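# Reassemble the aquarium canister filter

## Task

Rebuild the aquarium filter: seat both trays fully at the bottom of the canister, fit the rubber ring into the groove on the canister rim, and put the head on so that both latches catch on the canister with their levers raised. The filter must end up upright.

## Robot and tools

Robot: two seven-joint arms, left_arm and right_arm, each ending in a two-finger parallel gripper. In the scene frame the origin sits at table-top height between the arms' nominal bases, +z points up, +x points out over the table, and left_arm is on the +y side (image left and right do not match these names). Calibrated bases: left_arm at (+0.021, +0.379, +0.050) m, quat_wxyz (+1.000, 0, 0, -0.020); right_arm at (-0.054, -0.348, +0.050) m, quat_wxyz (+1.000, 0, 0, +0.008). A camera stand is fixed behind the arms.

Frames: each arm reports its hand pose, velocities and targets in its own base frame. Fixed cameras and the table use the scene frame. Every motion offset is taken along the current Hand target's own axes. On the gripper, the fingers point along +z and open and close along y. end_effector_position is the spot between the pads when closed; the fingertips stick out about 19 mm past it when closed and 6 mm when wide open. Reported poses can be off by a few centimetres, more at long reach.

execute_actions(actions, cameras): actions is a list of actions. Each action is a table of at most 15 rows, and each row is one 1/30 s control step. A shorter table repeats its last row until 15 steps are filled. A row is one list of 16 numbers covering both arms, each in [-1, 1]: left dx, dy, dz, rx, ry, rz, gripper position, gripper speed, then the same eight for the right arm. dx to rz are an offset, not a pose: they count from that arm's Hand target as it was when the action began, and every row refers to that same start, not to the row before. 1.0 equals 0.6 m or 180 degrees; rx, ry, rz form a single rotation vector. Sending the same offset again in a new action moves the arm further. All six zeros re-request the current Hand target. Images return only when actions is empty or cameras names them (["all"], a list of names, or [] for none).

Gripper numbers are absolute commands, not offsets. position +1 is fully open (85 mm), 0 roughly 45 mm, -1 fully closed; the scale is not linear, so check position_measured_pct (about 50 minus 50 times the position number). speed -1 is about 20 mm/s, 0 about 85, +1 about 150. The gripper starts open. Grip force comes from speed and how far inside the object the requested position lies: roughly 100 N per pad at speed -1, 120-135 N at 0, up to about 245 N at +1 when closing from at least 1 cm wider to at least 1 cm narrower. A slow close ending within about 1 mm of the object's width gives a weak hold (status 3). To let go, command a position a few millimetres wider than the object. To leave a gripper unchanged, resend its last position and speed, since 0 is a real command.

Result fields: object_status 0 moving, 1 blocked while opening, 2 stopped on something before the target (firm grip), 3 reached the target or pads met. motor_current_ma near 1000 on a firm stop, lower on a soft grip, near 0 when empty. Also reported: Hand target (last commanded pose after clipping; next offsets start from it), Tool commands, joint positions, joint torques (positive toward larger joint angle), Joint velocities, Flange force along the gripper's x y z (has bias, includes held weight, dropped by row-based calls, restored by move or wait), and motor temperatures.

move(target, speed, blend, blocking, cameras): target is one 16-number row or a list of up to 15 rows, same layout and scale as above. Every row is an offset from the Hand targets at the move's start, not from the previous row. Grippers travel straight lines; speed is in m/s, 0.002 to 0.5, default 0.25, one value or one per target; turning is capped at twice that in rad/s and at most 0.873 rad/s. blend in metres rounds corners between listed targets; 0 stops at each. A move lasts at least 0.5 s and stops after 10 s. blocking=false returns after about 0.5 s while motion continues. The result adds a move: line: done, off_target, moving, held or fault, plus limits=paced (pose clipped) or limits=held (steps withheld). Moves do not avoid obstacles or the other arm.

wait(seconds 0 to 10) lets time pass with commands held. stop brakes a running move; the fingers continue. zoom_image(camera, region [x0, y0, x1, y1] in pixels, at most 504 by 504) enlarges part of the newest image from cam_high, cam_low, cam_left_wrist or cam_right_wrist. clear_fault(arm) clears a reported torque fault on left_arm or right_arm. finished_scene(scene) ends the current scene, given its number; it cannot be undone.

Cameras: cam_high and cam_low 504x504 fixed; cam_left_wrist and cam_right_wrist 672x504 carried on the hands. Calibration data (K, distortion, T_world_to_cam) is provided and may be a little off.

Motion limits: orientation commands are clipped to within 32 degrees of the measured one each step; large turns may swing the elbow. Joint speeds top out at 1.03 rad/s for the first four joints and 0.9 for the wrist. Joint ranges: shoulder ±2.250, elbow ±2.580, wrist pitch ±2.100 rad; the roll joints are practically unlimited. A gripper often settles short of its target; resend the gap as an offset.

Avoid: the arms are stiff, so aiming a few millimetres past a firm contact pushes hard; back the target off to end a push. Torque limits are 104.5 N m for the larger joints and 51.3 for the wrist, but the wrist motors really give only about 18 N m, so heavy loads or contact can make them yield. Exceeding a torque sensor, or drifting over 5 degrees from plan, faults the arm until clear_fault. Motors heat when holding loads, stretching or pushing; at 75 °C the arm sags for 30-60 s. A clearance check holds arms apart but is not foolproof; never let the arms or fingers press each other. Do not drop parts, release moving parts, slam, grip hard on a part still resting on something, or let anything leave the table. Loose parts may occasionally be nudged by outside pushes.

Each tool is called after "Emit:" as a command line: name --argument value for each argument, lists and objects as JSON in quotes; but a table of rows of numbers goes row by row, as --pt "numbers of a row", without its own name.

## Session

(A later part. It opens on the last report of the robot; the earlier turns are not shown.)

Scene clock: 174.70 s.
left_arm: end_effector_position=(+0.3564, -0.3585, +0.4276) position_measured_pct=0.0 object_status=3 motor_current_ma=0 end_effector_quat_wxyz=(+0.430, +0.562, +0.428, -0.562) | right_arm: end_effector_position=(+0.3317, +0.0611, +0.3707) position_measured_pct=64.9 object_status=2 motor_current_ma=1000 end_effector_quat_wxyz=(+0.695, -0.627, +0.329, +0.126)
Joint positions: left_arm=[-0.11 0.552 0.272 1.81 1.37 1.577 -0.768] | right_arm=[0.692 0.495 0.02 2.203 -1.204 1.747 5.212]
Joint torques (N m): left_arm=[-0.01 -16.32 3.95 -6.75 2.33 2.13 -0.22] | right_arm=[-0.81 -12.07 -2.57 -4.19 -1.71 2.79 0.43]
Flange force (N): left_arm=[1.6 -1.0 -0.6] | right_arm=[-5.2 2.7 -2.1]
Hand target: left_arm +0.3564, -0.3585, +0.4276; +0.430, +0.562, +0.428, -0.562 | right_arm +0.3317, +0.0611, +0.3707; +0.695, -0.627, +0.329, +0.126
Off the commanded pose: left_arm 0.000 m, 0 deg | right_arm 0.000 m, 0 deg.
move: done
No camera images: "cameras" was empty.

Emit:
move --target '[0.379,0.1425,0.0245,0,0.5,0,1,-0.5,0,0,0,0,0,0,-0.6,-1]' --speed 0.2 --cameras '["cam_left_wrist","cam_low"]'

Scene clock: 179.57 s.
left_arm: end_effector_position=(+0.4355, -0.3956, +0.2004) position_measured_pct=0.0 object_status=3 motor_current_ma=0 end_effector_quat_wxyz=(+0.001, +0.795, +0.607, +0.000) | right_arm: end_effector_position=(+0.3317, +0.0611, +0.3707) position_measured_pct=64.9 object_status=2 motor_current_ma=1000 end_effector_quat_wxyz=(+0.695, -0.627, +0.329, +0.126)
Joint positions: left_arm=[0.764 0.744 -0.144 1.096 0.101 1.305 0.364] | right_arm=[0.692 0.495 0.02 2.203 -1.204 1.747 5.212]
Joint torques (N m): left_arm=[-0.05 -23.73 0.52 -9.25 0.28 0.15 -0.16] | right_arm=[-0.42 -12.04 -2.59 -4.18 -1.69 3 0.44]
Flange force (N): left_arm=[-0.2 -0.4 2.0] | right_arm=[-4.8 2.6 -0.9]
Hand target: left_arm +0.4355, -0.3956, +0.2004; +0.001, +0.795, +0.607, +0.000 | right_arm +0.3317, +0.0611, +0.3707; +0.695, -0.627, +0.329, +0.126
Off the commanded pose: left_arm 0.000 m, 0 deg | right_arm 0.000 m, 0 deg.
move: done
camera_calibration:
cam_left_wrist: T_world_to_cam=[[0.967955, -0.248901, 0.0333337, -0.531316], [-0.249411, -0.968323, 0.0120511, -0.221785], [0.0292782, -0.0199787, -0.999372, 0.329044], [0, 0, 0, 1]] pos_world=[0.449341, -0.34043, 0.349221]
Images, in order (width x height): cam_low 504x504, cam_left_wrist 672x504.

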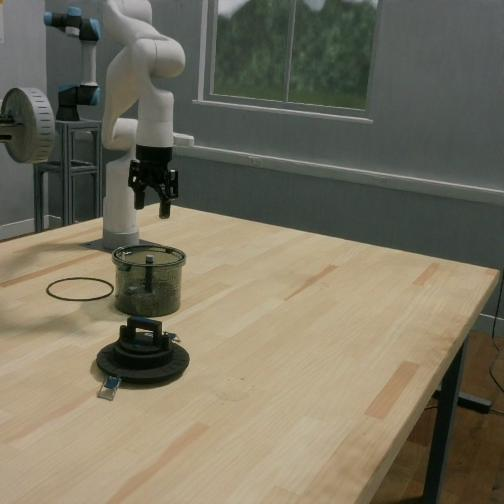

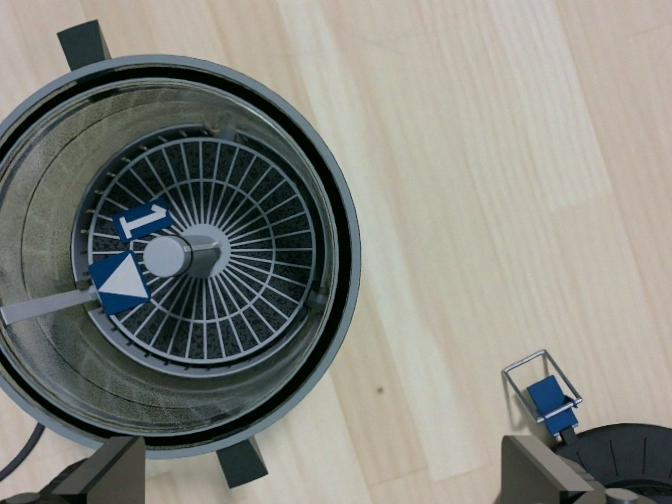

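Emit:
zoom_image --camera "cam_left_wrist" --region '[120, 200, 260, 310]'

Emit:
zoom_image --camera "cam_left_wrist" --region '[0, 40, 380, 470]'

Emit:
zoom_image --camera "cam_left_wrist" --region '[490, 330, 672, 504]'

Scaled by 3.600.

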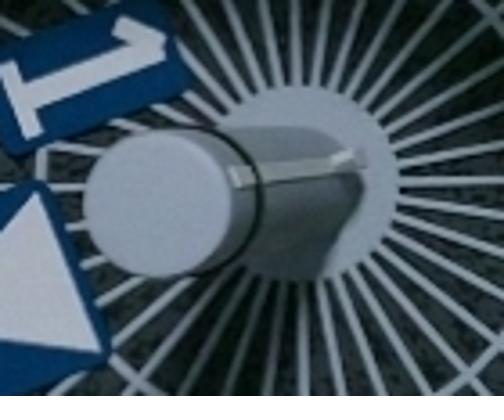

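Scaled by 1.172.

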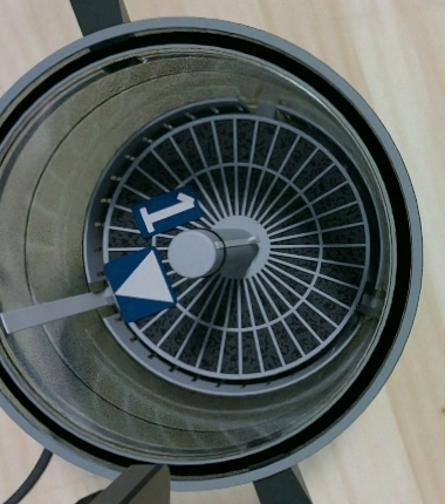

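Scaled by 2.769.

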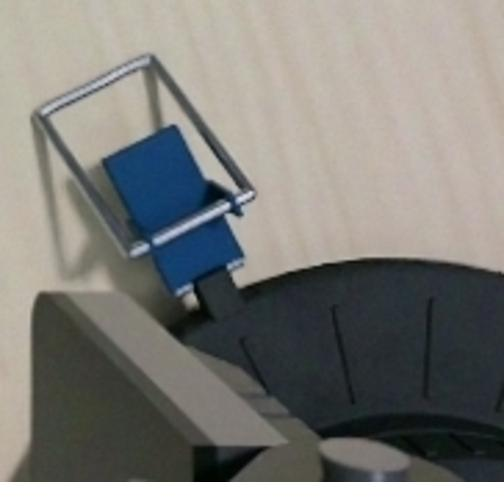

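Emit:
move --pt "0.3855 -0.193 0.0717 -0.0667 -0.4966 -0.0667 1 -0.5 0 0 0 0 0 0 -0.6 -1" --pt "0.3855 -0.193 0.0717 -0.0667 -0.4966 -0.0667 1 -0.5 0.2053 0.199 0.546 -0.394 0.3075 0 -0.6 -1" --speed 0.25 --cameras '["cam_low","cam_left_wrist"]'

Scene clock: 190.67 s.
left_arm: end_effector_position=(+0.3850, -0.1420, +0.1568) position_measured_pct=0.0 object_status=3 motor_current_ma=0 end_effector_quat_wxyz=(+0.501, +0.500, +0.499, -0.500) | right_arm: end_effector_position=(+0.4523, +0.3663, +0.2003) position_measured_pct=64.9 object_status=2 motor_current_ma=1000 end_effector_quat_wxyz=(+0.000, +0.885, -0.465, +0.000)
Joint positions: left_arm=[-0.633 1.143 0.227 1.897 1.01 1.454 -1.371] | right_arm=[-0.74 0.727 0.034 1.127 -0.023 1.288 3.037]
Joint torques (N m): left_arm=[-0.05 -18.27 5.3 -0.15 0.81 2.94 -0.21] | right_arm=[-0.37 -22.22 -0.85 -10.07 -0.41 -0.15 0.42]
Flange force (N): left_arm=[0.9 -1.9 -0.3] | right_arm=[0.4 6.3 2.0]
Hand target: left_arm +0.3850, -0.1420, +0.1568; +0.501, +0.500, +0.499, -0.500 | right_arm +0.4523, +0.3663, +0.2003; +0.000, +0.885, -0.465, +0.000
Off the commanded pose: left_arm 0.000 m, 0 deg | right_arm 0.000 m, 0 deg.
move: done
camera_calibration:
cam_left_wrist: T_world_to_cam=[[0.999458, 0.0302211, -0.0130501, -0.383105], [0.0126902, 0.0120709, 0.999847, -0.104903], [0.030374, -0.99947, 0.0116808, -0.00602697], [0, 0, 0, 1]] pos_world=[0.384411, 0.00682035, 0.0999574]
Images, in order (width x height): cam_low 504x504, cam_left_wrist 672x504.

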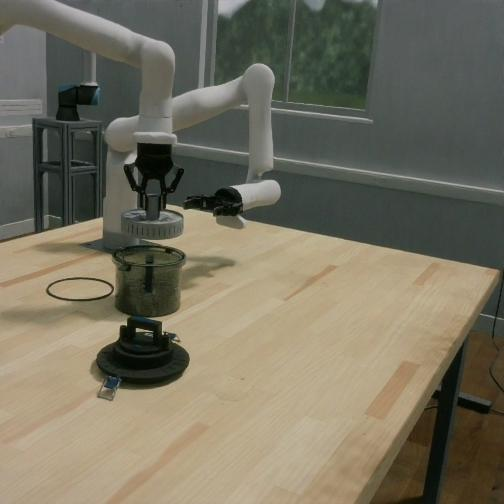

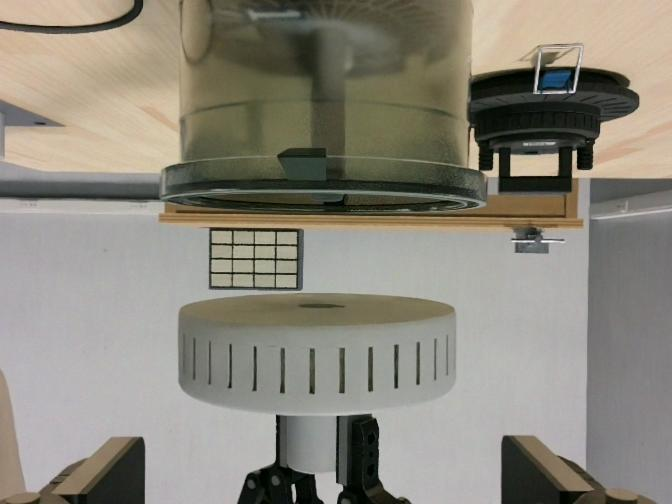

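Emit:
zoom_image --camera "cam_left_wrist" --region '[220, 0, 440, 220]'

Emit:
zoom_image --camera "cam_left_wrist" --region '[220, 280, 440, 500]'

Scaled by 2.291.

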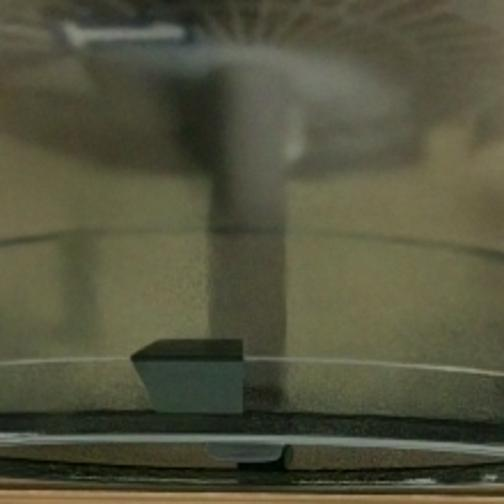

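Scaled by 2.291.

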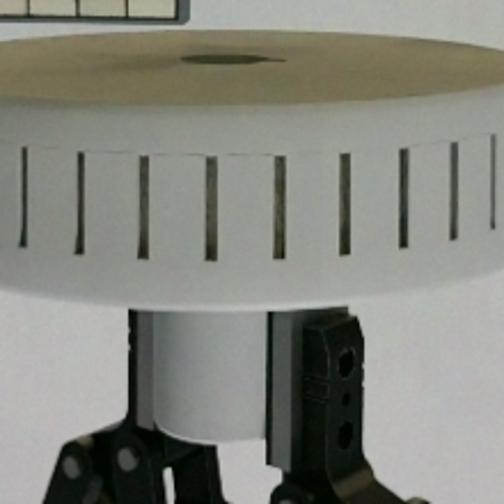

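Emit:
move --target '[0,0,0,0,0,0,1,-0.5,0.0036,-0.0052,0.08,0,0,-0.0058,-0.6,-1]' --speed 0.08 --cameras '["cam_low","cam_left_wrist"]'

Emit:
zoom_image --camera "cam_left_wrist" --region '[150, 40, 490, 290]'

Emit:
zoom_image --camera "cam_left_wrist" --region '[260, 160, 380, 250]'

Emit:
zoom_image --camera "cam_low" --region '[110, 220, 190, 280]'

Scene clock: 194.00 s.
left_arm: end_effector_position=(+0.3850, -0.1420, +0.1568) position_measured_pct=0.0 object_status=3 motor_current_ma=0 end_effector_quat_wxyz=(+0.501, +0.500, +0.499, -0.500) | right_arm: end_effector_position=(+0.4560, +0.3663, +0.1523) position_measured_pct=64.9 object_status=2 motor_current_ma=1000 end_effector_quat_wxyz=(+0.000, +0.890, -0.457, +0.000)
Joint positions: left_arm=[-0.633 1.143 0.227 1.897 1.01 1.454 -1.371] | right_arm=[-0.733 0.776 0.027 1.193 -0.02 1.174 3.058]
Joint torques (N m): left_arm=[-0.05 -18.31 5.41 -0.22 0.81 3 -0.2] | right_arm=[-0.38 -22.57 -0.86 -9.84 -0.41 -0.04 0.41]
Flange force (N): left_arm=[1.1 -2.2 -0.2] | right_arm=[0.3 7.0 1.8]
Hand target: left_arm +0.3850, -0.1420, +0.1568; +0.501, +0.500, +0.499, -0.500 | right_arm +0.4561, +0.3663, +0.1523; +0.000, +0.890, -0.457, +0.000
Off the commanded pose: left_arm 0.000 m, 0 deg | right_arm 0.000 m, 0 deg.
move: done
camera_calibration:
cam_left_wrist: T_world_to_cam=[[0.999458, 0.0302211, -0.0130501, -0.383105], [0.0126902, 0.0120709, 0.999847, -0.104903], [0.030374, -0.99947, 0.0116808, -0.00602697], [0, 0, 0, 1]] pos_world=[0.384411, 0.00682035, 0.0999574]
Images, in order (width x height): cam_low 504x504, cam_left_wrist 672x504.

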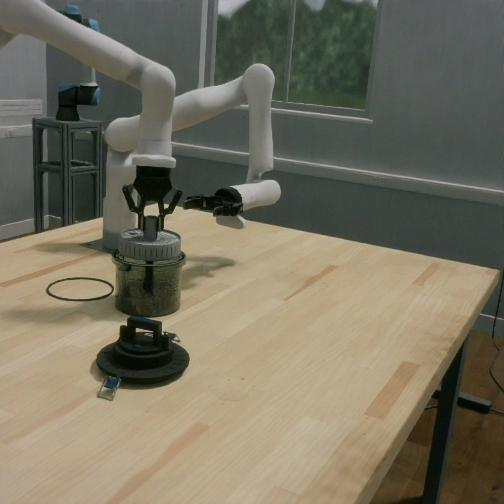

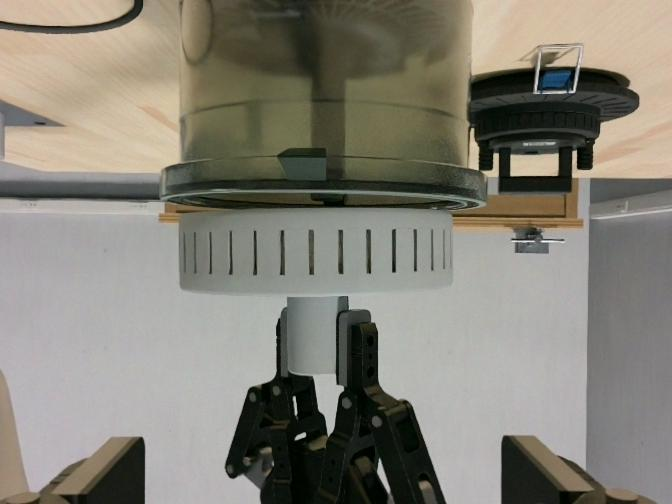

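Scaled by 1.482.

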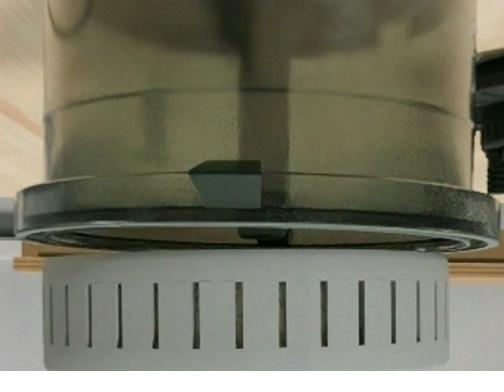

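Scaled by 4.200.

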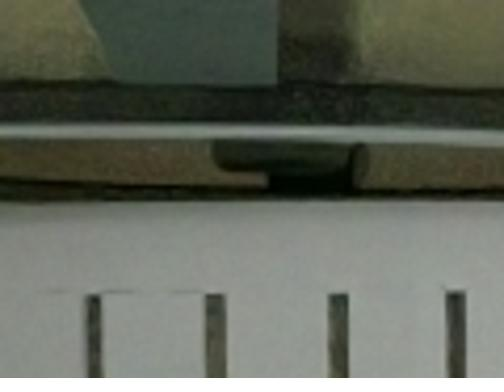

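Scaled by 6.300.

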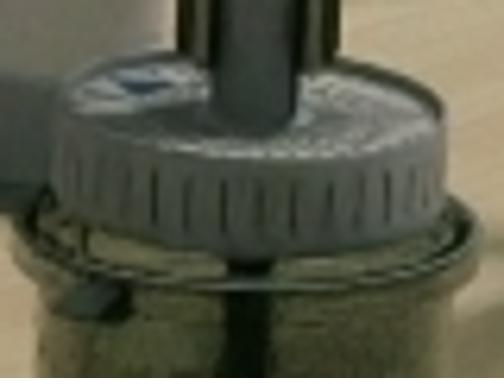

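Emit:
execute_actions --actions '[]' --cameras '["cam_high","cam_right_wrist"]'

Emit:
zoom_image --camera "cam_high" --region '[175, 175, 255, 235]'

Scene clock: 195.00 s.
left_arm: end_effector_position=(+0.3850, -0.1420, +0.1568) position_measured_pct=0.0 object_status=3 motor_current_ma=0 end_effector_quat_wxyz=(+0.501, +0.500, +0.499, -0.500) | right_arm: end_effector_position=(+0.4561, +0.3663, +0.1523) position_measured_pct=64.9 object_status=2 motor_current_ma=1000 end_effector_quat_wxyz=(+0.000, +0.890, -0.457, +0.000)
Joint positions: left_arm=[-0.633 1.143 0.227 1.897 1.01 1.454 -1.371] | right_arm=[-0.733 0.776 0.027 1.193 -0.02 1.174 3.058]
Joint velocities: within noise
Joint torques (N m): left_arm=[0.02 -18.35 5.45 -0.2 0.81 2.99 -0.23] | right_arm=[-0.42 -22.43 -0.81 -9.84 -0.42 -0.08 0.41]
Motor temperatures (°C): left_arm=[38 35 32 36 38 42 49] | right_arm=[37 40 36 36 51 50 39]
Flange force (N): left_arm=[1.1 -2.1 -0.4] | right_arm=[0.4 7.3 1.6]
Hand target: left_arm +0.3850, -0.1420, +0.1568; +0.501, +0.500, +0.499, -0.500 | right_arm +0.4561, +0.3663, +0.1523; +0.000, +0.890, -0.457, +0.000
Tool commands: left_gripper/position=+1.0 left_gripper/speed=-0.5 right_gripper/position=-0.6 right_gripper/speed=-1.0
Off the commanded pose: left_arm 0.000 m, 0 deg | right_arm 0.000 m, 0 deg.
camera_calibration:
cam_right_wrist: T_world_to_cam=[[-0.814491, -0.580135, -0.00698694, 0.586027], [-0.580157, 0.814504, 0.00145871, 0.0224546], [0.00484464, 0.00524163, -0.999975, 0.29135], [0, 0, 0, 1]] pos_world=[0.488929, 0.320158, 0.295405]
Images, in order (width x height): cam_high 504x504, cam_right_wrist 672x504.

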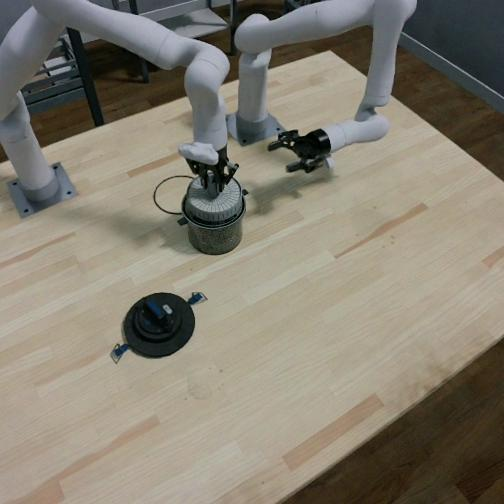

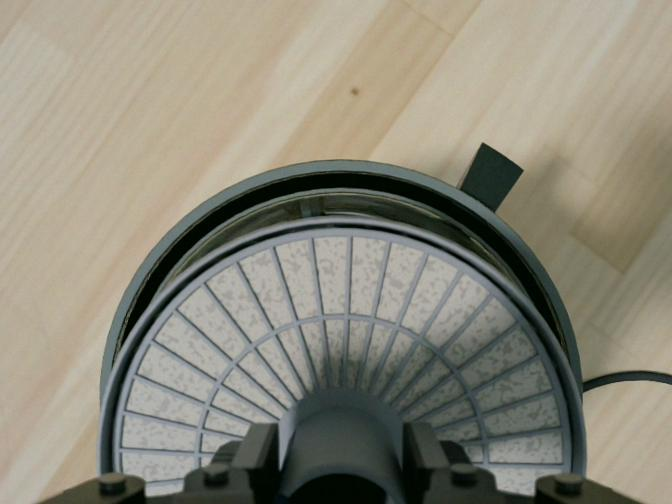

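Scaled by 6.300.

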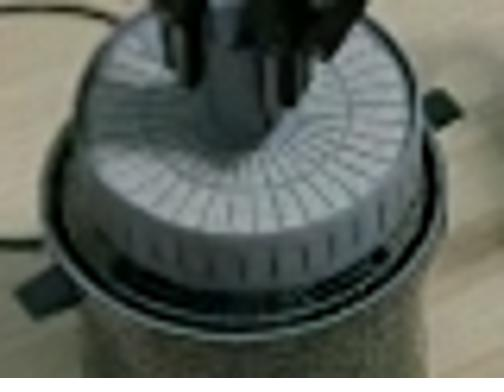

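Emit:
move --target '[0,0,0,0,0,0,1,-0.5,0.0142,-0.0015,0,0,0,0,-0.6,-1]' --speed 0.04 --cameras '["cam_low","cam_left_wrist","cam_high","cam_right_wrist"]'

Emit:
zoom_image --camera "cam_left_wrist" --region '[150, 40, 490, 290]'

Emit:
zoom_image --camera "cam_low" --region '[110, 220, 190, 280]'

Emit:
zoom_image --camera "cam_high" --region '[175, 175, 255, 235]'

Scene clock: 196.93 s.
left_arm: end_effector_position=(+0.3850, -0.1420, +0.1568) position_measured_pct=0.0 object_status=3 motor_current_ma=0 end_effector_quat_wxyz=(+0.501, +0.500, +0.499, -0.500) | right_arm: end_effector_position=(+0.4617, +0.3599, +0.1523) position_measured_pct=64.9 object_status=2 motor_current_ma=1000 end_effector_quat_wxyz=(+0.000, +0.890, -0.457, +0.000)
Joint positions: left_arm=[-0.633 1.143 0.227 1.897 1.01 1.454 -1.371] | right_arm=[-0.718 0.777 0.027 1.19 -0.02 1.175 3.072]
Joint torques (N m): left_arm=[-0.04 -18.36 5.34 -0.26 0.85 2.93 -0.14] | right_arm=[-0.39 -22.45 -0.88 -9.69 -0.43 -0.07 0.37]
Flange force (N): left_arm=[1.2 -2.4 -0.3] | right_arm=[0.3 6.6 1.4]
Hand target: left_arm +0.3850, -0.1420, +0.1568; +0.501, +0.500, +0.499, -0.500 | right_arm +0.4617, +0.3599, +0.1523; +0.000, +0.890, -0.457, +0.000
Off the commanded pose: left_arm 0.000 m, 0 deg | right_arm 0.000 m, 0 deg.
move: done
camera_calibration:
cam_left_wrist: T_world_to_cam=[[0.999458, 0.0302211, -0.0130501, -0.383105], [0.0126902, 0.0120709, 0.999847, -0.104903], [0.030374, -0.99947, 0.0116808, -0.00602697], [0, 0, 0, 1]] pos_world=[0.384411, 0.00682035, 0.0999574]
cam_right_wrist: T_world_to_cam=[[-0.814491, -0.580135, -0.00698694, 0.586933], [-0.580157, 0.814504, 0.00145871, 0.0308348], [0.00484464, 0.00524163, -0.999975, 0.291356], [0, 0, 0, 1]] pos_world=[0.494529, 0.313858, 0.295405]

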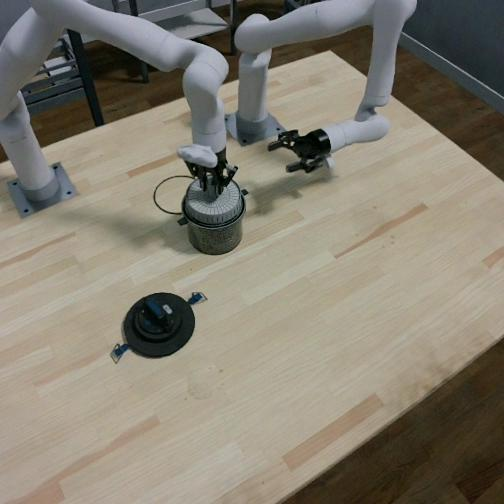

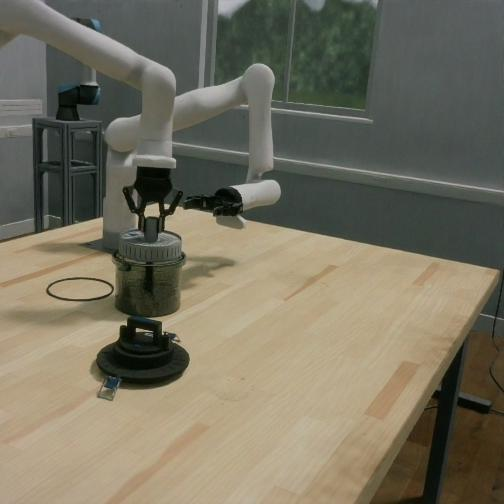

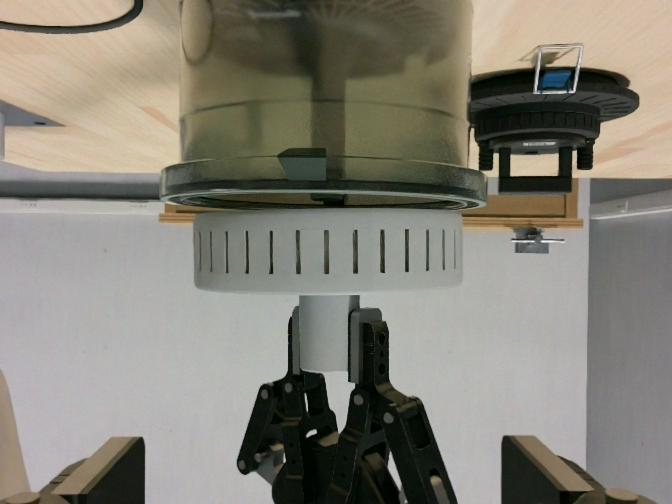

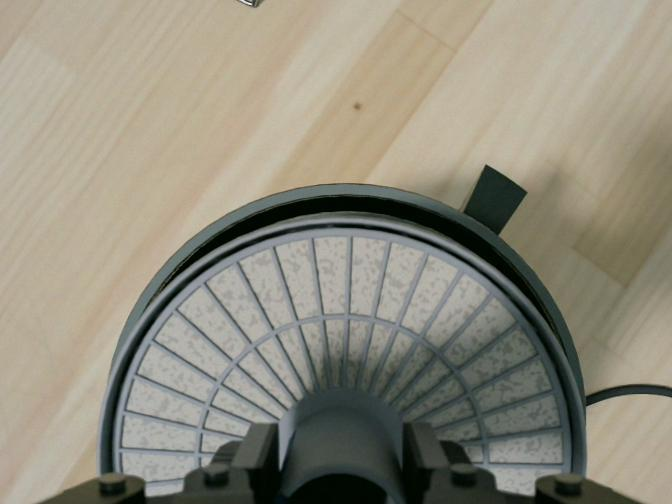

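Scaled by 1.482.

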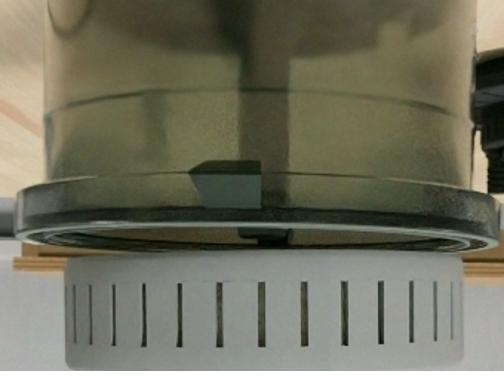

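Scaled by 6.300.

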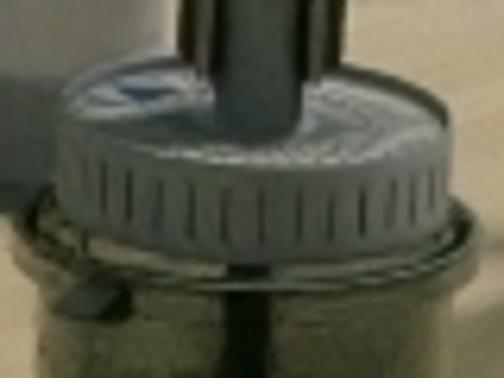

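Scaled by 6.300.

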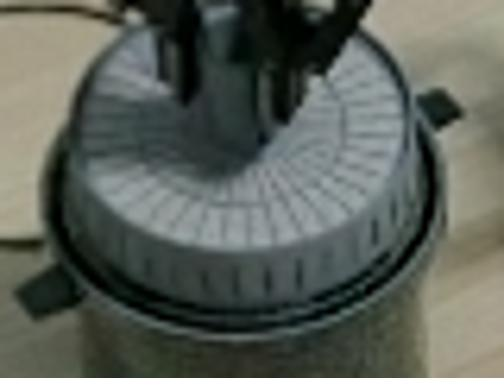

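Emit:
move --pt "0 0 0 0 0 0 1 -0.5 0.0008 0.0008 0 0 0 0 -0.6 -1" --pt "0 0 0 0 0 0 1 -0.5 0.0008 0.0008 0.013 0 0 0 -0.6 -1" --speed 0.015 --cameras '["cam_low","cam_left_wrist","cam_high"]'

Emit:
zoom_image --camera "cam_left_wrist" --region '[150, 40, 490, 290]'

Emit:
zoom_image --camera "cam_low" --region '[110, 220, 190, 280]'

Emit:
zoom_image --camera "cam_high" --region '[175, 175, 255, 235]'

Scene clock: 199.17 s.
left_arm: end_effector_position=(+0.3850, -0.1420, +0.1568) position_measured_pct=0.0 object_status=3 motor_current_ma=0 end_effector_quat_wxyz=(+0.501, +0.500, +0.499, -0.500) | right_arm: end_effector_position=(+0.4617, +0.3592, +0.1445) position_measured_pct=64.9 object_status=2 motor_current_ma=1000 end_effector_quat_wxyz=(+0.000, +0.890, -0.457, +0.000)
Joint positions: left_arm=[-0.633 1.143 0.227 1.897 1.01 1.454 -1.371] | right_arm=[-0.717 0.784 0.026 1.204 -0.02 1.155 3.073]
Joint torques (N m): left_arm=[0.01 -18.35 5.42 -0.13 0.79 2.89 -0.19] | right_arm=[-0.43 -22.54 -0.83 -9.75 -0.42 0.03 0.41]
Flange force (N): left_arm=[1.2 -1.9 -0.6] | right_arm=[0.3 7.3 1.8]
Hand target: left_arm +0.3850, -0.1420, +0.1568; +0.501, +0.500, +0.499, -0.500 | right_arm +0.4617, +0.3592, +0.1445; +0.000, +0.890, -0.457, +0.000
Off the commanded pose: left_arm 0.000 m, 0 deg | right_arm 0.000 m, 0 deg.
move: done
camera_calibration:
cam_left_wrist: T_world_to_cam=[[0.999458, 0.0302211, -0.0130501, -0.383105], [0.0126902, 0.0120709, 0.999847, -0.104903], [0.030374, -0.99947, 0.0116808, -0.00602697], [0, 0, 0, 1]] pos_world=[0.384411, 0.00682035, 0.0999574]
Images, in order (width x height): cam_high 504x504, cam_low 504x504, cam_left_wrist 672x504.

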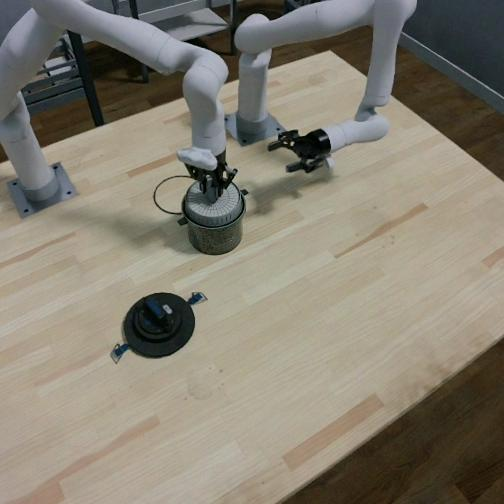

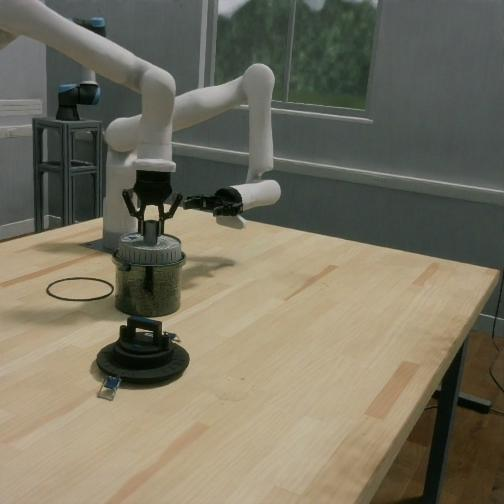

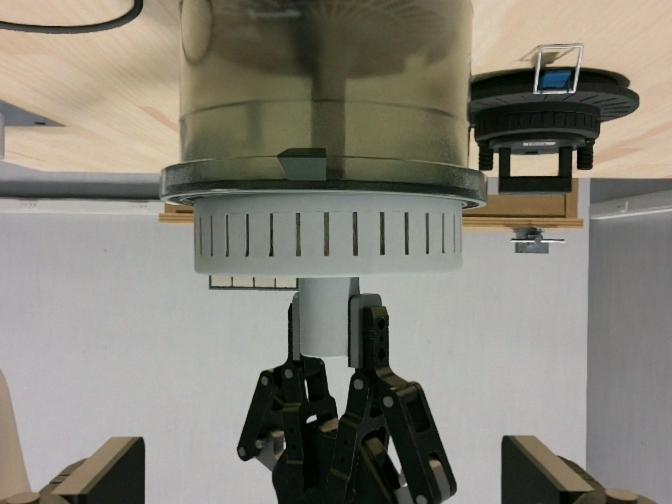

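Scaled by 1.482.

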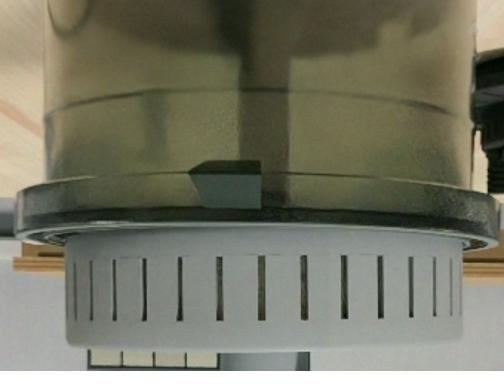

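Scaled by 6.300.

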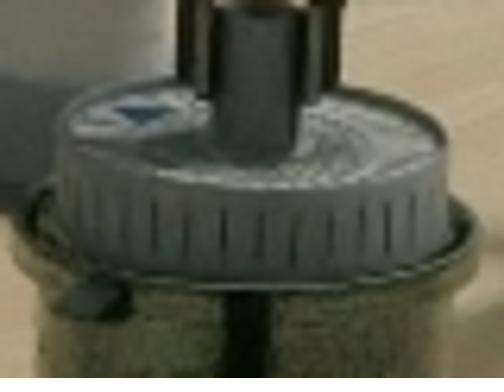

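Scaled by 6.300.

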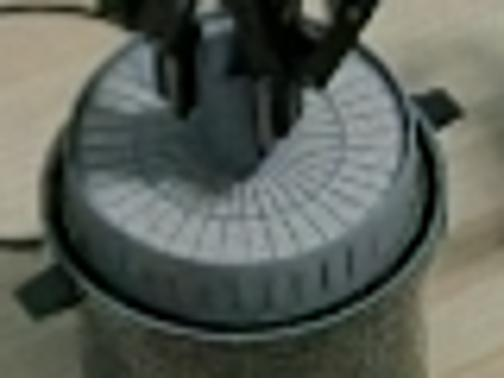

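Emit:
move --target '[0,0,0,0,0,0,1,-0.5,0,0,0.007,0,0,0,-0.6,-1]' --speed 0.015 --cameras '["cam_left_wrist"]'

Scene clock: 200.30 s.
left_arm: end_effector_position=(+0.3850, -0.1420, +0.1568) position_measured_pct=0.0 object_status=3 motor_current_ma=0 end_effector_quat_wxyz=(+0.501, +0.500, +0.499, -0.500) | right_arm: end_effector_position=(+0.4616, +0.3592, +0.1403) position_measured_pct=64.9 object_status=2 motor_current_ma=1000 end_effector_quat_wxyz=(+0.000, +0.890, -0.457, +0.000)
Joint positions: left_arm=[-0.633 1.143 0.227 1.897 1.01 1.454 -1.371] | right_arm=[-0.717 0.788 0.026 1.209 -0.02 1.145 3.073]
Joint torques (N m): left_arm=[0.05 -18.36 5.41 -0.19 0.76 2.97 -0.19] | right_arm=[0.32 -22.15 -0.15 -9.81 -0.01 0.01 0.39]
Flange force (N): left_arm=[1.2 -2.1 -0.4] | right_arm=[-0.9 8.7 1.4]
Hand target: left_arm +0.3850, -0.1420, +0.1568; +0.501, +0.500, +0.499, -0.500 | right_arm +0.4616, +0.3592, +0.1403; +0.000, +0.890, -0.457, +0.000
Off the commanded pose: left_arm 0.000 m, 0 deg | right_arm 0.000 m, 0 deg.
move: done
camera_calibration:
cam_left_wrist: T_world_to_cam=[[0.999458, 0.0302211, -0.0130501, -0.383105], [0.0126902, 0.0120709, 0.999847, -0.104903], [0.030374, -0.99947, 0.0116808, -0.00602697], [0, 0, 0, 1]] pos_world=[0.384411, 0.00682035, 0.0999574]
Images, in order (width x height): cam_left_wrist 672x504.

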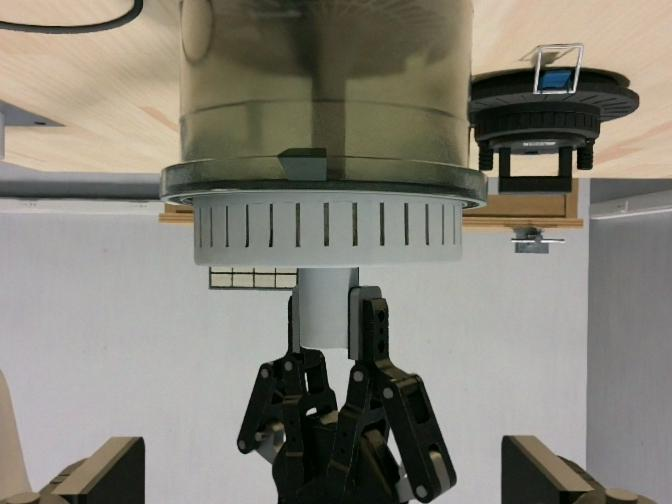

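Emit:
move --target '[0,0,0,0,0,0,1,-0.5,0,0,0.007,0,0,0,-0.6,-1]' --speed 0.01 --cameras '[]'

Emit:
move --target '[0,0,0,0,0,0,1,-0.5,0,0,0.005,0,0,0,-0.6,-1]' --speed 0.01 --cameras '["cam_left_wrist","cam_low"]'

Scene clock: 201.37 s.
left_arm: end_effector_position=(+0.3850, -0.1420, +0.1568) position_measured_pct=0.0 object_status=3 motor_current_ma=0 end_effector_quat_wxyz=(+0.501, +0.500, +0.499, -0.500) | right_arm: end_effector_position=(+0.4616, +0.3592, +0.1361) position_measured_pct=64.9 object_status=2 motor_current_ma=1000 end_effector_quat_wxyz=(+0.000, +0.890, -0.457, +0.000)
Joint positions: left_arm=[-0.633 1.143 0.227 1.897 1.01 1.454 -1.371] | right_arm=[-0.717 0.793 0.026 1.215 -0.02 1.135 3.073]
Joint torques (N m): left_arm=[-0.02 -18.35 5.33 -0.05 0.83 2.93 -0.17] | right_arm=[0.3 -22.55 -0.13 -9.83 -0.04 -0.23 0.41]
Flange force (N): left_arm=[1.3 -1.7 -0.6] | right_arm=[-0.9 7.6 1.2]
Hand target: left_arm +0.3850, -0.1420, +0.1568; +0.501, +0.500, +0.499, -0.500 | right_arm +0.4616, +0.3592, +0.1361; +0.000, +0.890, -0.457, +0.000
Off the commanded pose: left_arm 0.000 m, 0 deg | right_arm 0.000 m, 0 deg.
move: done
No camera images: "cameras" was empty.

Scene clock: 202.07 s.
left_arm: end_effector_position=(+0.3850, -0.1420, +0.1568) position_measured_pct=0.0 object_status=3 motor_current_ma=0 end_effector_quat_wxyz=(+0.501, +0.500, +0.499, -0.500) | right_arm: end_effector_position=(+0.4616, +0.3592, +0.1331) position_measured_pct=64.9 object_status=2 motor_current_ma=1000 end_effector_quat_wxyz=(+0.000, +0.890, -0.457, +0.000)
Joint positions: left_arm=[-0.633 1.143 0.227 1.897 1.01 1.454 -1.371] | right_arm=[-0.717 0.796 0.025 1.219 -0.02 1.128 3.073]
Joint torques (N m): left_arm=[-0.05 -18.31 5.41 -0.22 0.83 2.93 -0.23] | right_arm=[0.28 -22.14 -0.14 -9.91 -0.05 -0.31 0.4]
Flange force (N): left_arm=[1.0 -2.1 -0.4] | right_arm=[-0.8 8.9 0.7]
Hand target: left_arm +0.3850, -0.1420, +0.1568; +0.501, +0.500, +0.499, -0.500 | right_arm +0.4616, +0.3592, +0.1331; +0.000, +0.890, -0.457, +0.000
Off the commanded pose: left_arm 0.000 m, 0 deg | right_arm 0.000 m, 0 deg.
move: done
camera_calibration:
cam_left_wrist: T_world_to_cam=[[0.999458, 0.0302211, -0.0130501, -0.383105], [0.0126902, 0.0120709, 0.999847, -0.104903], [0.030374, -0.99947, 0.0116808, -0.00602697], [0, 0, 0, 1]] pos_world=[0.384411, 0.00682035, 0.0999574]
Images, in order (width x height): cam_low 504x504, cam_left_wrist 672x504.

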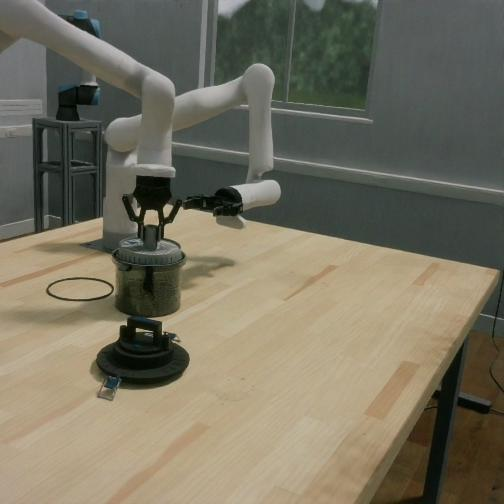

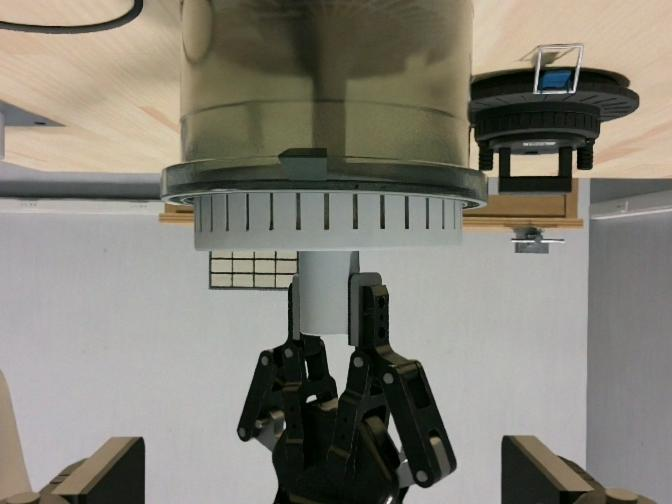

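Emit:
move --target '[0,0,0,0,0,0,1,-0.5,0,0,0.01,0,0,0,-0.6,-1]' --speed 0.012 --cameras '[]'

Emit:
move --target '[0,0,0,0,0,0,1,-0.5,0,0,0.01,0,0,0,-0.6,-1]' --speed 0.012 --cameras '["cam_left_wrist","cam_low"]'

Scene clock: 203.27 s.
left_arm: end_effector_position=(+0.3850, -0.1420, +0.1568) position_measured_pct=0.0 object_status=3 motor_current_ma=0 end_effector_quat_wxyz=(+0.501, +0.500, +0.499, -0.500) | right_arm: end_effector_position=(+0.4616, +0.3592, +0.1271) position_measured_pct=64.9 object_status=2 motor_current_ma=1000 end_effector_quat_wxyz=(+0.000, +0.890, -0.457, +0.000)
Joint positions: left_arm=[-0.633 1.143 0.227 1.897 1.01 1.454 -1.371] | right_arm=[-0.717 0.803 0.025 1.226 -0.019 1.114 3.073]
Joint torques (N m): left_arm=[0.03 -18.28 5.39 -0.1 0.75 2.94 -0.2] | right_arm=[0.3 -22.28 -0.16 -9.82 -0.05 -0.33 0.41]
Flange force (N): left_arm=[1.0 -1.8 -0.5] | right_arm=[-0.9 8.4 0.6]
Hand target: left_arm +0.3850, -0.1420, +0.1568; +0.501, +0.500, +0.499, -0.500 | right_arm +0.4616, +0.3592, +0.1271; +0.000, +0.890, -0.457, +0.000
Off the commanded pose: left_arm 0.000 m, 0 deg | right_arm 0.000 m, 0 deg.
move: done
No camera images: "cameras" was empty.

Scene clock: 204.03 s.
left_arm: end_effector_position=(+0.3850, -0.1420, +0.1568) position_measured_pct=0.0 object_status=3 motor_current_ma=0 end_effector_quat_wxyz=(+0.501, +0.500, +0.499, -0.500) | right_arm: end_effector_position=(+0.4616, +0.3592, +0.1211) position_measured_pct=64.9 object_status=2 motor_current_ma=1000 end_effector_quat_wxyz=(+0.000, +0.890, -0.457, +0.000)
Joint positions: left_arm=[-0.633 1.143 0.227 1.897 1.01 1.454 -1.371] | right_arm=[-0.716 0.809 0.025 1.234 -0.019 1.099 3.073]
Joint torques (N m): left_arm=[-0.03 -18.24 5.35 -0.12 0.83 2.93 -0.18] | right_arm=[0.38 -22.16 -0.12 -9.34 -0.02 -0.19 0.41]
Flange force (N): left_arm=[1.0 -1.9 -0.5] | right_arm=[-1.1 7.1 0.1]
Hand target: left_arm +0.3850, -0.1420, +0.1568; +0.501, +0.500, +0.499, -0.500 | right_arm +0.4616, +0.3592, +0.1211; +0.000, +0.890, -0.457, +0.000
Off the commanded pose: left_arm 0.000 m, 0 deg | right_arm 0.000 m, 0 deg.
move: done
camera_calibration:
cam_left_wrist: T_world_to_cam=[[0.999458, 0.0302211, -0.0130501, -0.383105], [0.0126902, 0.0120709, 0.999847, -0.104903], [0.030374, -0.99947, 0.0116808, -0.00602697], [0, 0, 0, 1]] pos_world=[0.384411, 0.00682035, 0.0999574]
Images, in order (width x height): cam_low 504x504, cam_left_wrist 672x504.

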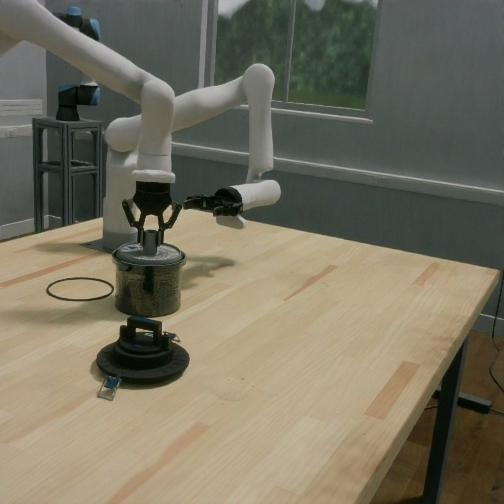

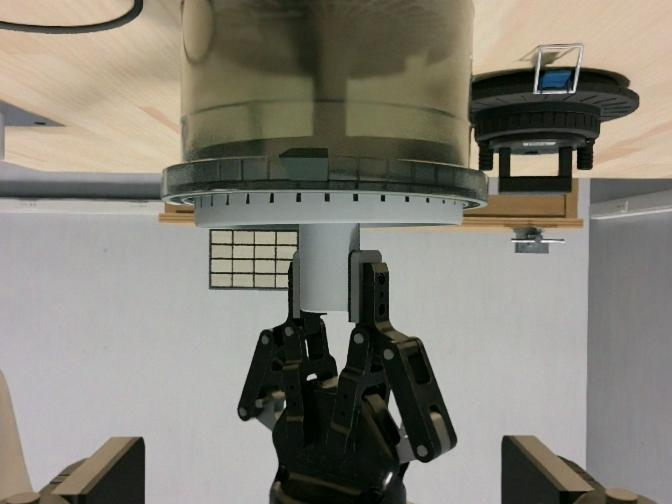

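Emit:
move --target '[0,0,0,0,0,0,1,-0.5,0,0,0.04,0,0,0,-0.6,-1]' --speed 0.02 --cameras '[]'

Emit:
move --target '[0,0,0,0,0,0,1,-0.5,0,0,0.03,0,0,0,-0.6,-1]' --speed 0.02 --cameras '["cam_left_wrist","cam_low"]'

Scene clock: 206.10 s.
left_arm: end_effector_position=(+0.3850, -0.1420, +0.1568) position_measured_pct=0.0 object_status=3 motor_current_ma=0 end_effector_quat_wxyz=(+0.501, +0.500, +0.499, -0.500) | right_arm: end_effector_position=(+0.4616, +0.3592, +0.0971) position_measured_pct=64.9 object_status=2 motor_current_ma=1000 end_effector_quat_wxyz=(+0.000, +0.890, -0.457, +0.000)
Joint positions: left_arm=[-0.633 1.143 0.227 1.897 1.01 1.454 -1.371] | right_arm=[-0.716 0.838 0.023 1.26 -0.019 1.045 3.073]
Joint torques (N m): left_arm=[0 -18.31 5.41 -0.12 0.81 2.95 -0.2] | right_arm=[0.21 -22.5 -0.29 -9.44 -0.14 -0.04 0.4]
Flange force (N): left_arm=[1.1 -1.9 -0.5] | right_arm=[-0.8 8.5 0.7]
Hand target: left_arm +0.3850, -0.1420, +0.1568; +0.501, +0.500, +0.499, -0.500 | right_arm +0.4616, +0.3591, +0.0971; +0.000, +0.890, -0.457, +0.000
Off the commanded pose: left_arm 0.000 m, 0 deg | right_arm 0.000 m, 0 deg.
move: done
No camera images: "cameras" was empty.

Scene clock: 207.30 s.
left_arm: end_effector_position=(+0.3850, -0.1420, +0.1568) position_measured_pct=0.0 object_status=3 motor_current_ma=0 end_effector_quat_wxyz=(+0.501, +0.500, +0.499, -0.500) | right_arm: end_effector_position=(+0.4616, +0.3591, +0.0791) position_measured_pct=64.9 object_status=2 motor_current_ma=1000 end_effector_quat_wxyz=(+0.000, +0.890, -0.457, +0.000)
Joint positions: left_arm=[-0.633 1.143 0.227 1.897 1.01 1.454 -1.371] | right_arm=[-0.715 0.861 0.022 1.276 -0.019 1.005 3.073]
Joint torques (N m): left_arm=[-0.05 -18.32 5.27 -0.12 0.77 2.96 -0.26] | right_arm=[0.16 -22.61 -0.32 -9.05 -0.16 -0.21 0.42]
Flange force (N): left_arm=[1.0 -1.6 -0.3] | right_arm=[-0.8 7.1 -0.1]
Hand target: left_arm +0.3850, -0.1420, +0.1568; +0.501, +0.500, +0.499, -0.500 | right_arm +0.4616, +0.3591, +0.0791; +0.000, +0.890, -0.457, +0.000
Off the commanded pose: left_arm 0.000 m, 0 deg | right_arm 0.000 m, 0 deg.
move: done
camera_calibration:
cam_left_wrist: T_world_to_cam=[[0.999458, 0.0302211, -0.0130501, -0.383105], [0.0126902, 0.0120709, 0.999847, -0.104903], [0.030374, -0.99947, 0.0116808, -0.00602697], [0, 0, 0, 1]] pos_world=[0.384411, 0.00682035, 0.0999574]
Images, in order (width x height): cam_low 504x504, cam_left_wrist 672x504.

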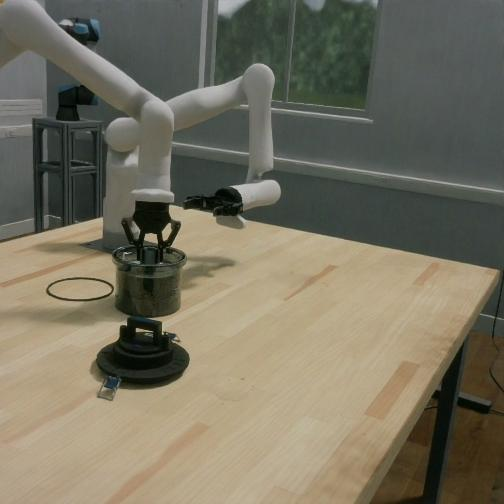

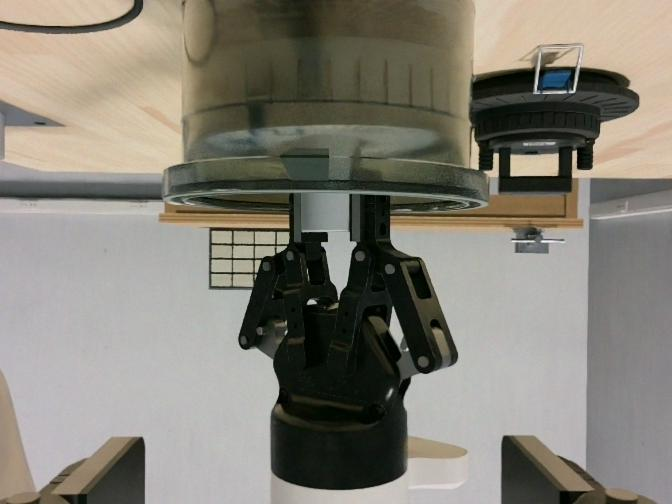

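Emit:
move --target '[0,0,0,0,0,0,1,-0.5,0,0,0.02,0,0,0,-0.6,-1]' --speed 0.015 --cameras '[]'

Emit:
move --target '[0,0,0,0,0,0,1,-0.5,0,0,0.006,0,0,0,-0.6,-1]' --speed 0.01 --cameras '["cam_left_wrist"]'

Scene clock: 208.73 s.
left_arm: end_effector_position=(+0.3850, -0.1420, +0.1568) position_measured_pct=0.0 object_status=3 motor_current_ma=0 end_effector_quat_wxyz=(+0.501, +0.500, +0.499, -0.500) | right_arm: end_effector_position=(+0.4616, +0.3591, +0.0671) position_measured_pct=64.9 object_status=2 motor_current_ma=1000 end_effector_quat_wxyz=(+0.000, +0.890, -0.457, +0.000)
Joint positions: left_arm=[-0.633 1.143 0.227 1.897 1.01 1.454 -1.371] | right_arm=[-0.715 0.878 0.021 1.285 -0.019 0.979 3.073]
Joint torques (N m): left_arm=[-0.03 -18.24 5.42 -0.16 0.81 3 -0.22] | right_arm=[0.37 -22.52 -0.06 -8.53 -0.05 -0.19 0.41]
Flange force (N): left_arm=[0.9 -2.0 -0.4] | right_arm=[-1.1 5.7 -0.8]
Hand target: left_arm +0.3850, -0.1420, +0.1568; +0.501, +0.500, +0.499, -0.500 | right_arm +0.4616, +0.3591, +0.0671; +0.000, +0.890, -0.457, +0.000
Off the commanded pose: left_arm 0.000 m, 0 deg | right_arm 0.000 m, 0 deg.
move: done
No camera images: "cameras" was empty.

Scene clock: 209.43 s.
left_arm: end_effector_position=(+0.3850, -0.1420, +0.1568) position_measured_pct=0.0 object_status=3 motor_current_ma=0 end_effector_quat_wxyz=(+0.501, +0.500, +0.499, -0.500) | right_arm: end_effector_position=(+0.4616, +0.3592, +0.0636) position_measured_pct=64.9 object_status=2 motor_current_ma=1000 end_effector_quat_wxyz=(+0.000, +0.890, -0.457, +0.000)
Joint positions: left_arm=[-0.633 1.143 0.227 1.897 1.01 1.454 -1.371] | right_arm=[-0.715 0.883 0.021 1.288 -0.019 0.972 3.073]
Joint torques (N m): left_arm=[0 -18.28 5.33 -0.13 0.82 2.94 -0.22] | right_arm=[1.95 -16.71 0.98 -6.71 0.31 -0.21 0.32]
Flange force (N): left_arm=[1.0 -1.8 -0.5] | right_arm=[-3.5 9.6 -10.2]
Hand target: left_arm +0.3850, -0.1420, +0.1568; +0.501, +0.500, +0.499, -0.500 | right_arm +0.4616, +0.3591, +0.0635; +0.000, +0.890, -0.457, +0.000
Off the commanded pose: left_arm 0.000 m, 0 deg | right_arm 0.000 m, 0 deg.
move: done
camera_calibration:
cam_left_wrist: T_world_to_cam=[[0.999458, 0.0302211, -0.0130501, -0.383105], [0.0126902, 0.0120709, 0.999847, -0.104903], [0.030374, -0.99947, 0.0116808, -0.00602697], [0, 0, 0, 1]] pos_world=[0.384411, 0.00682035, 0.0999574]
Images, in order (width x height): cam_left_wrist 672x504.

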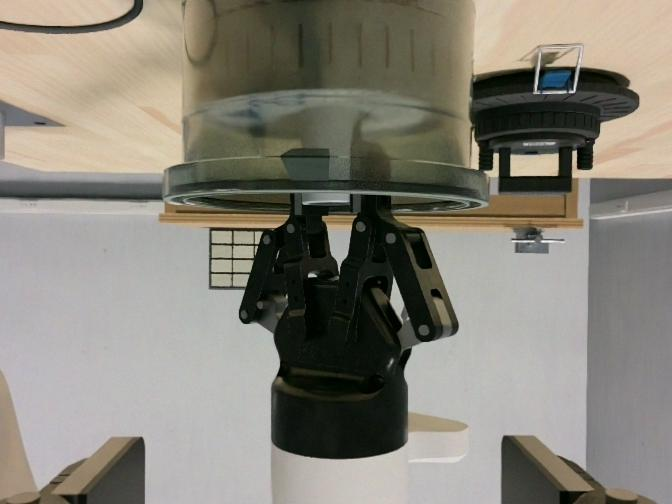

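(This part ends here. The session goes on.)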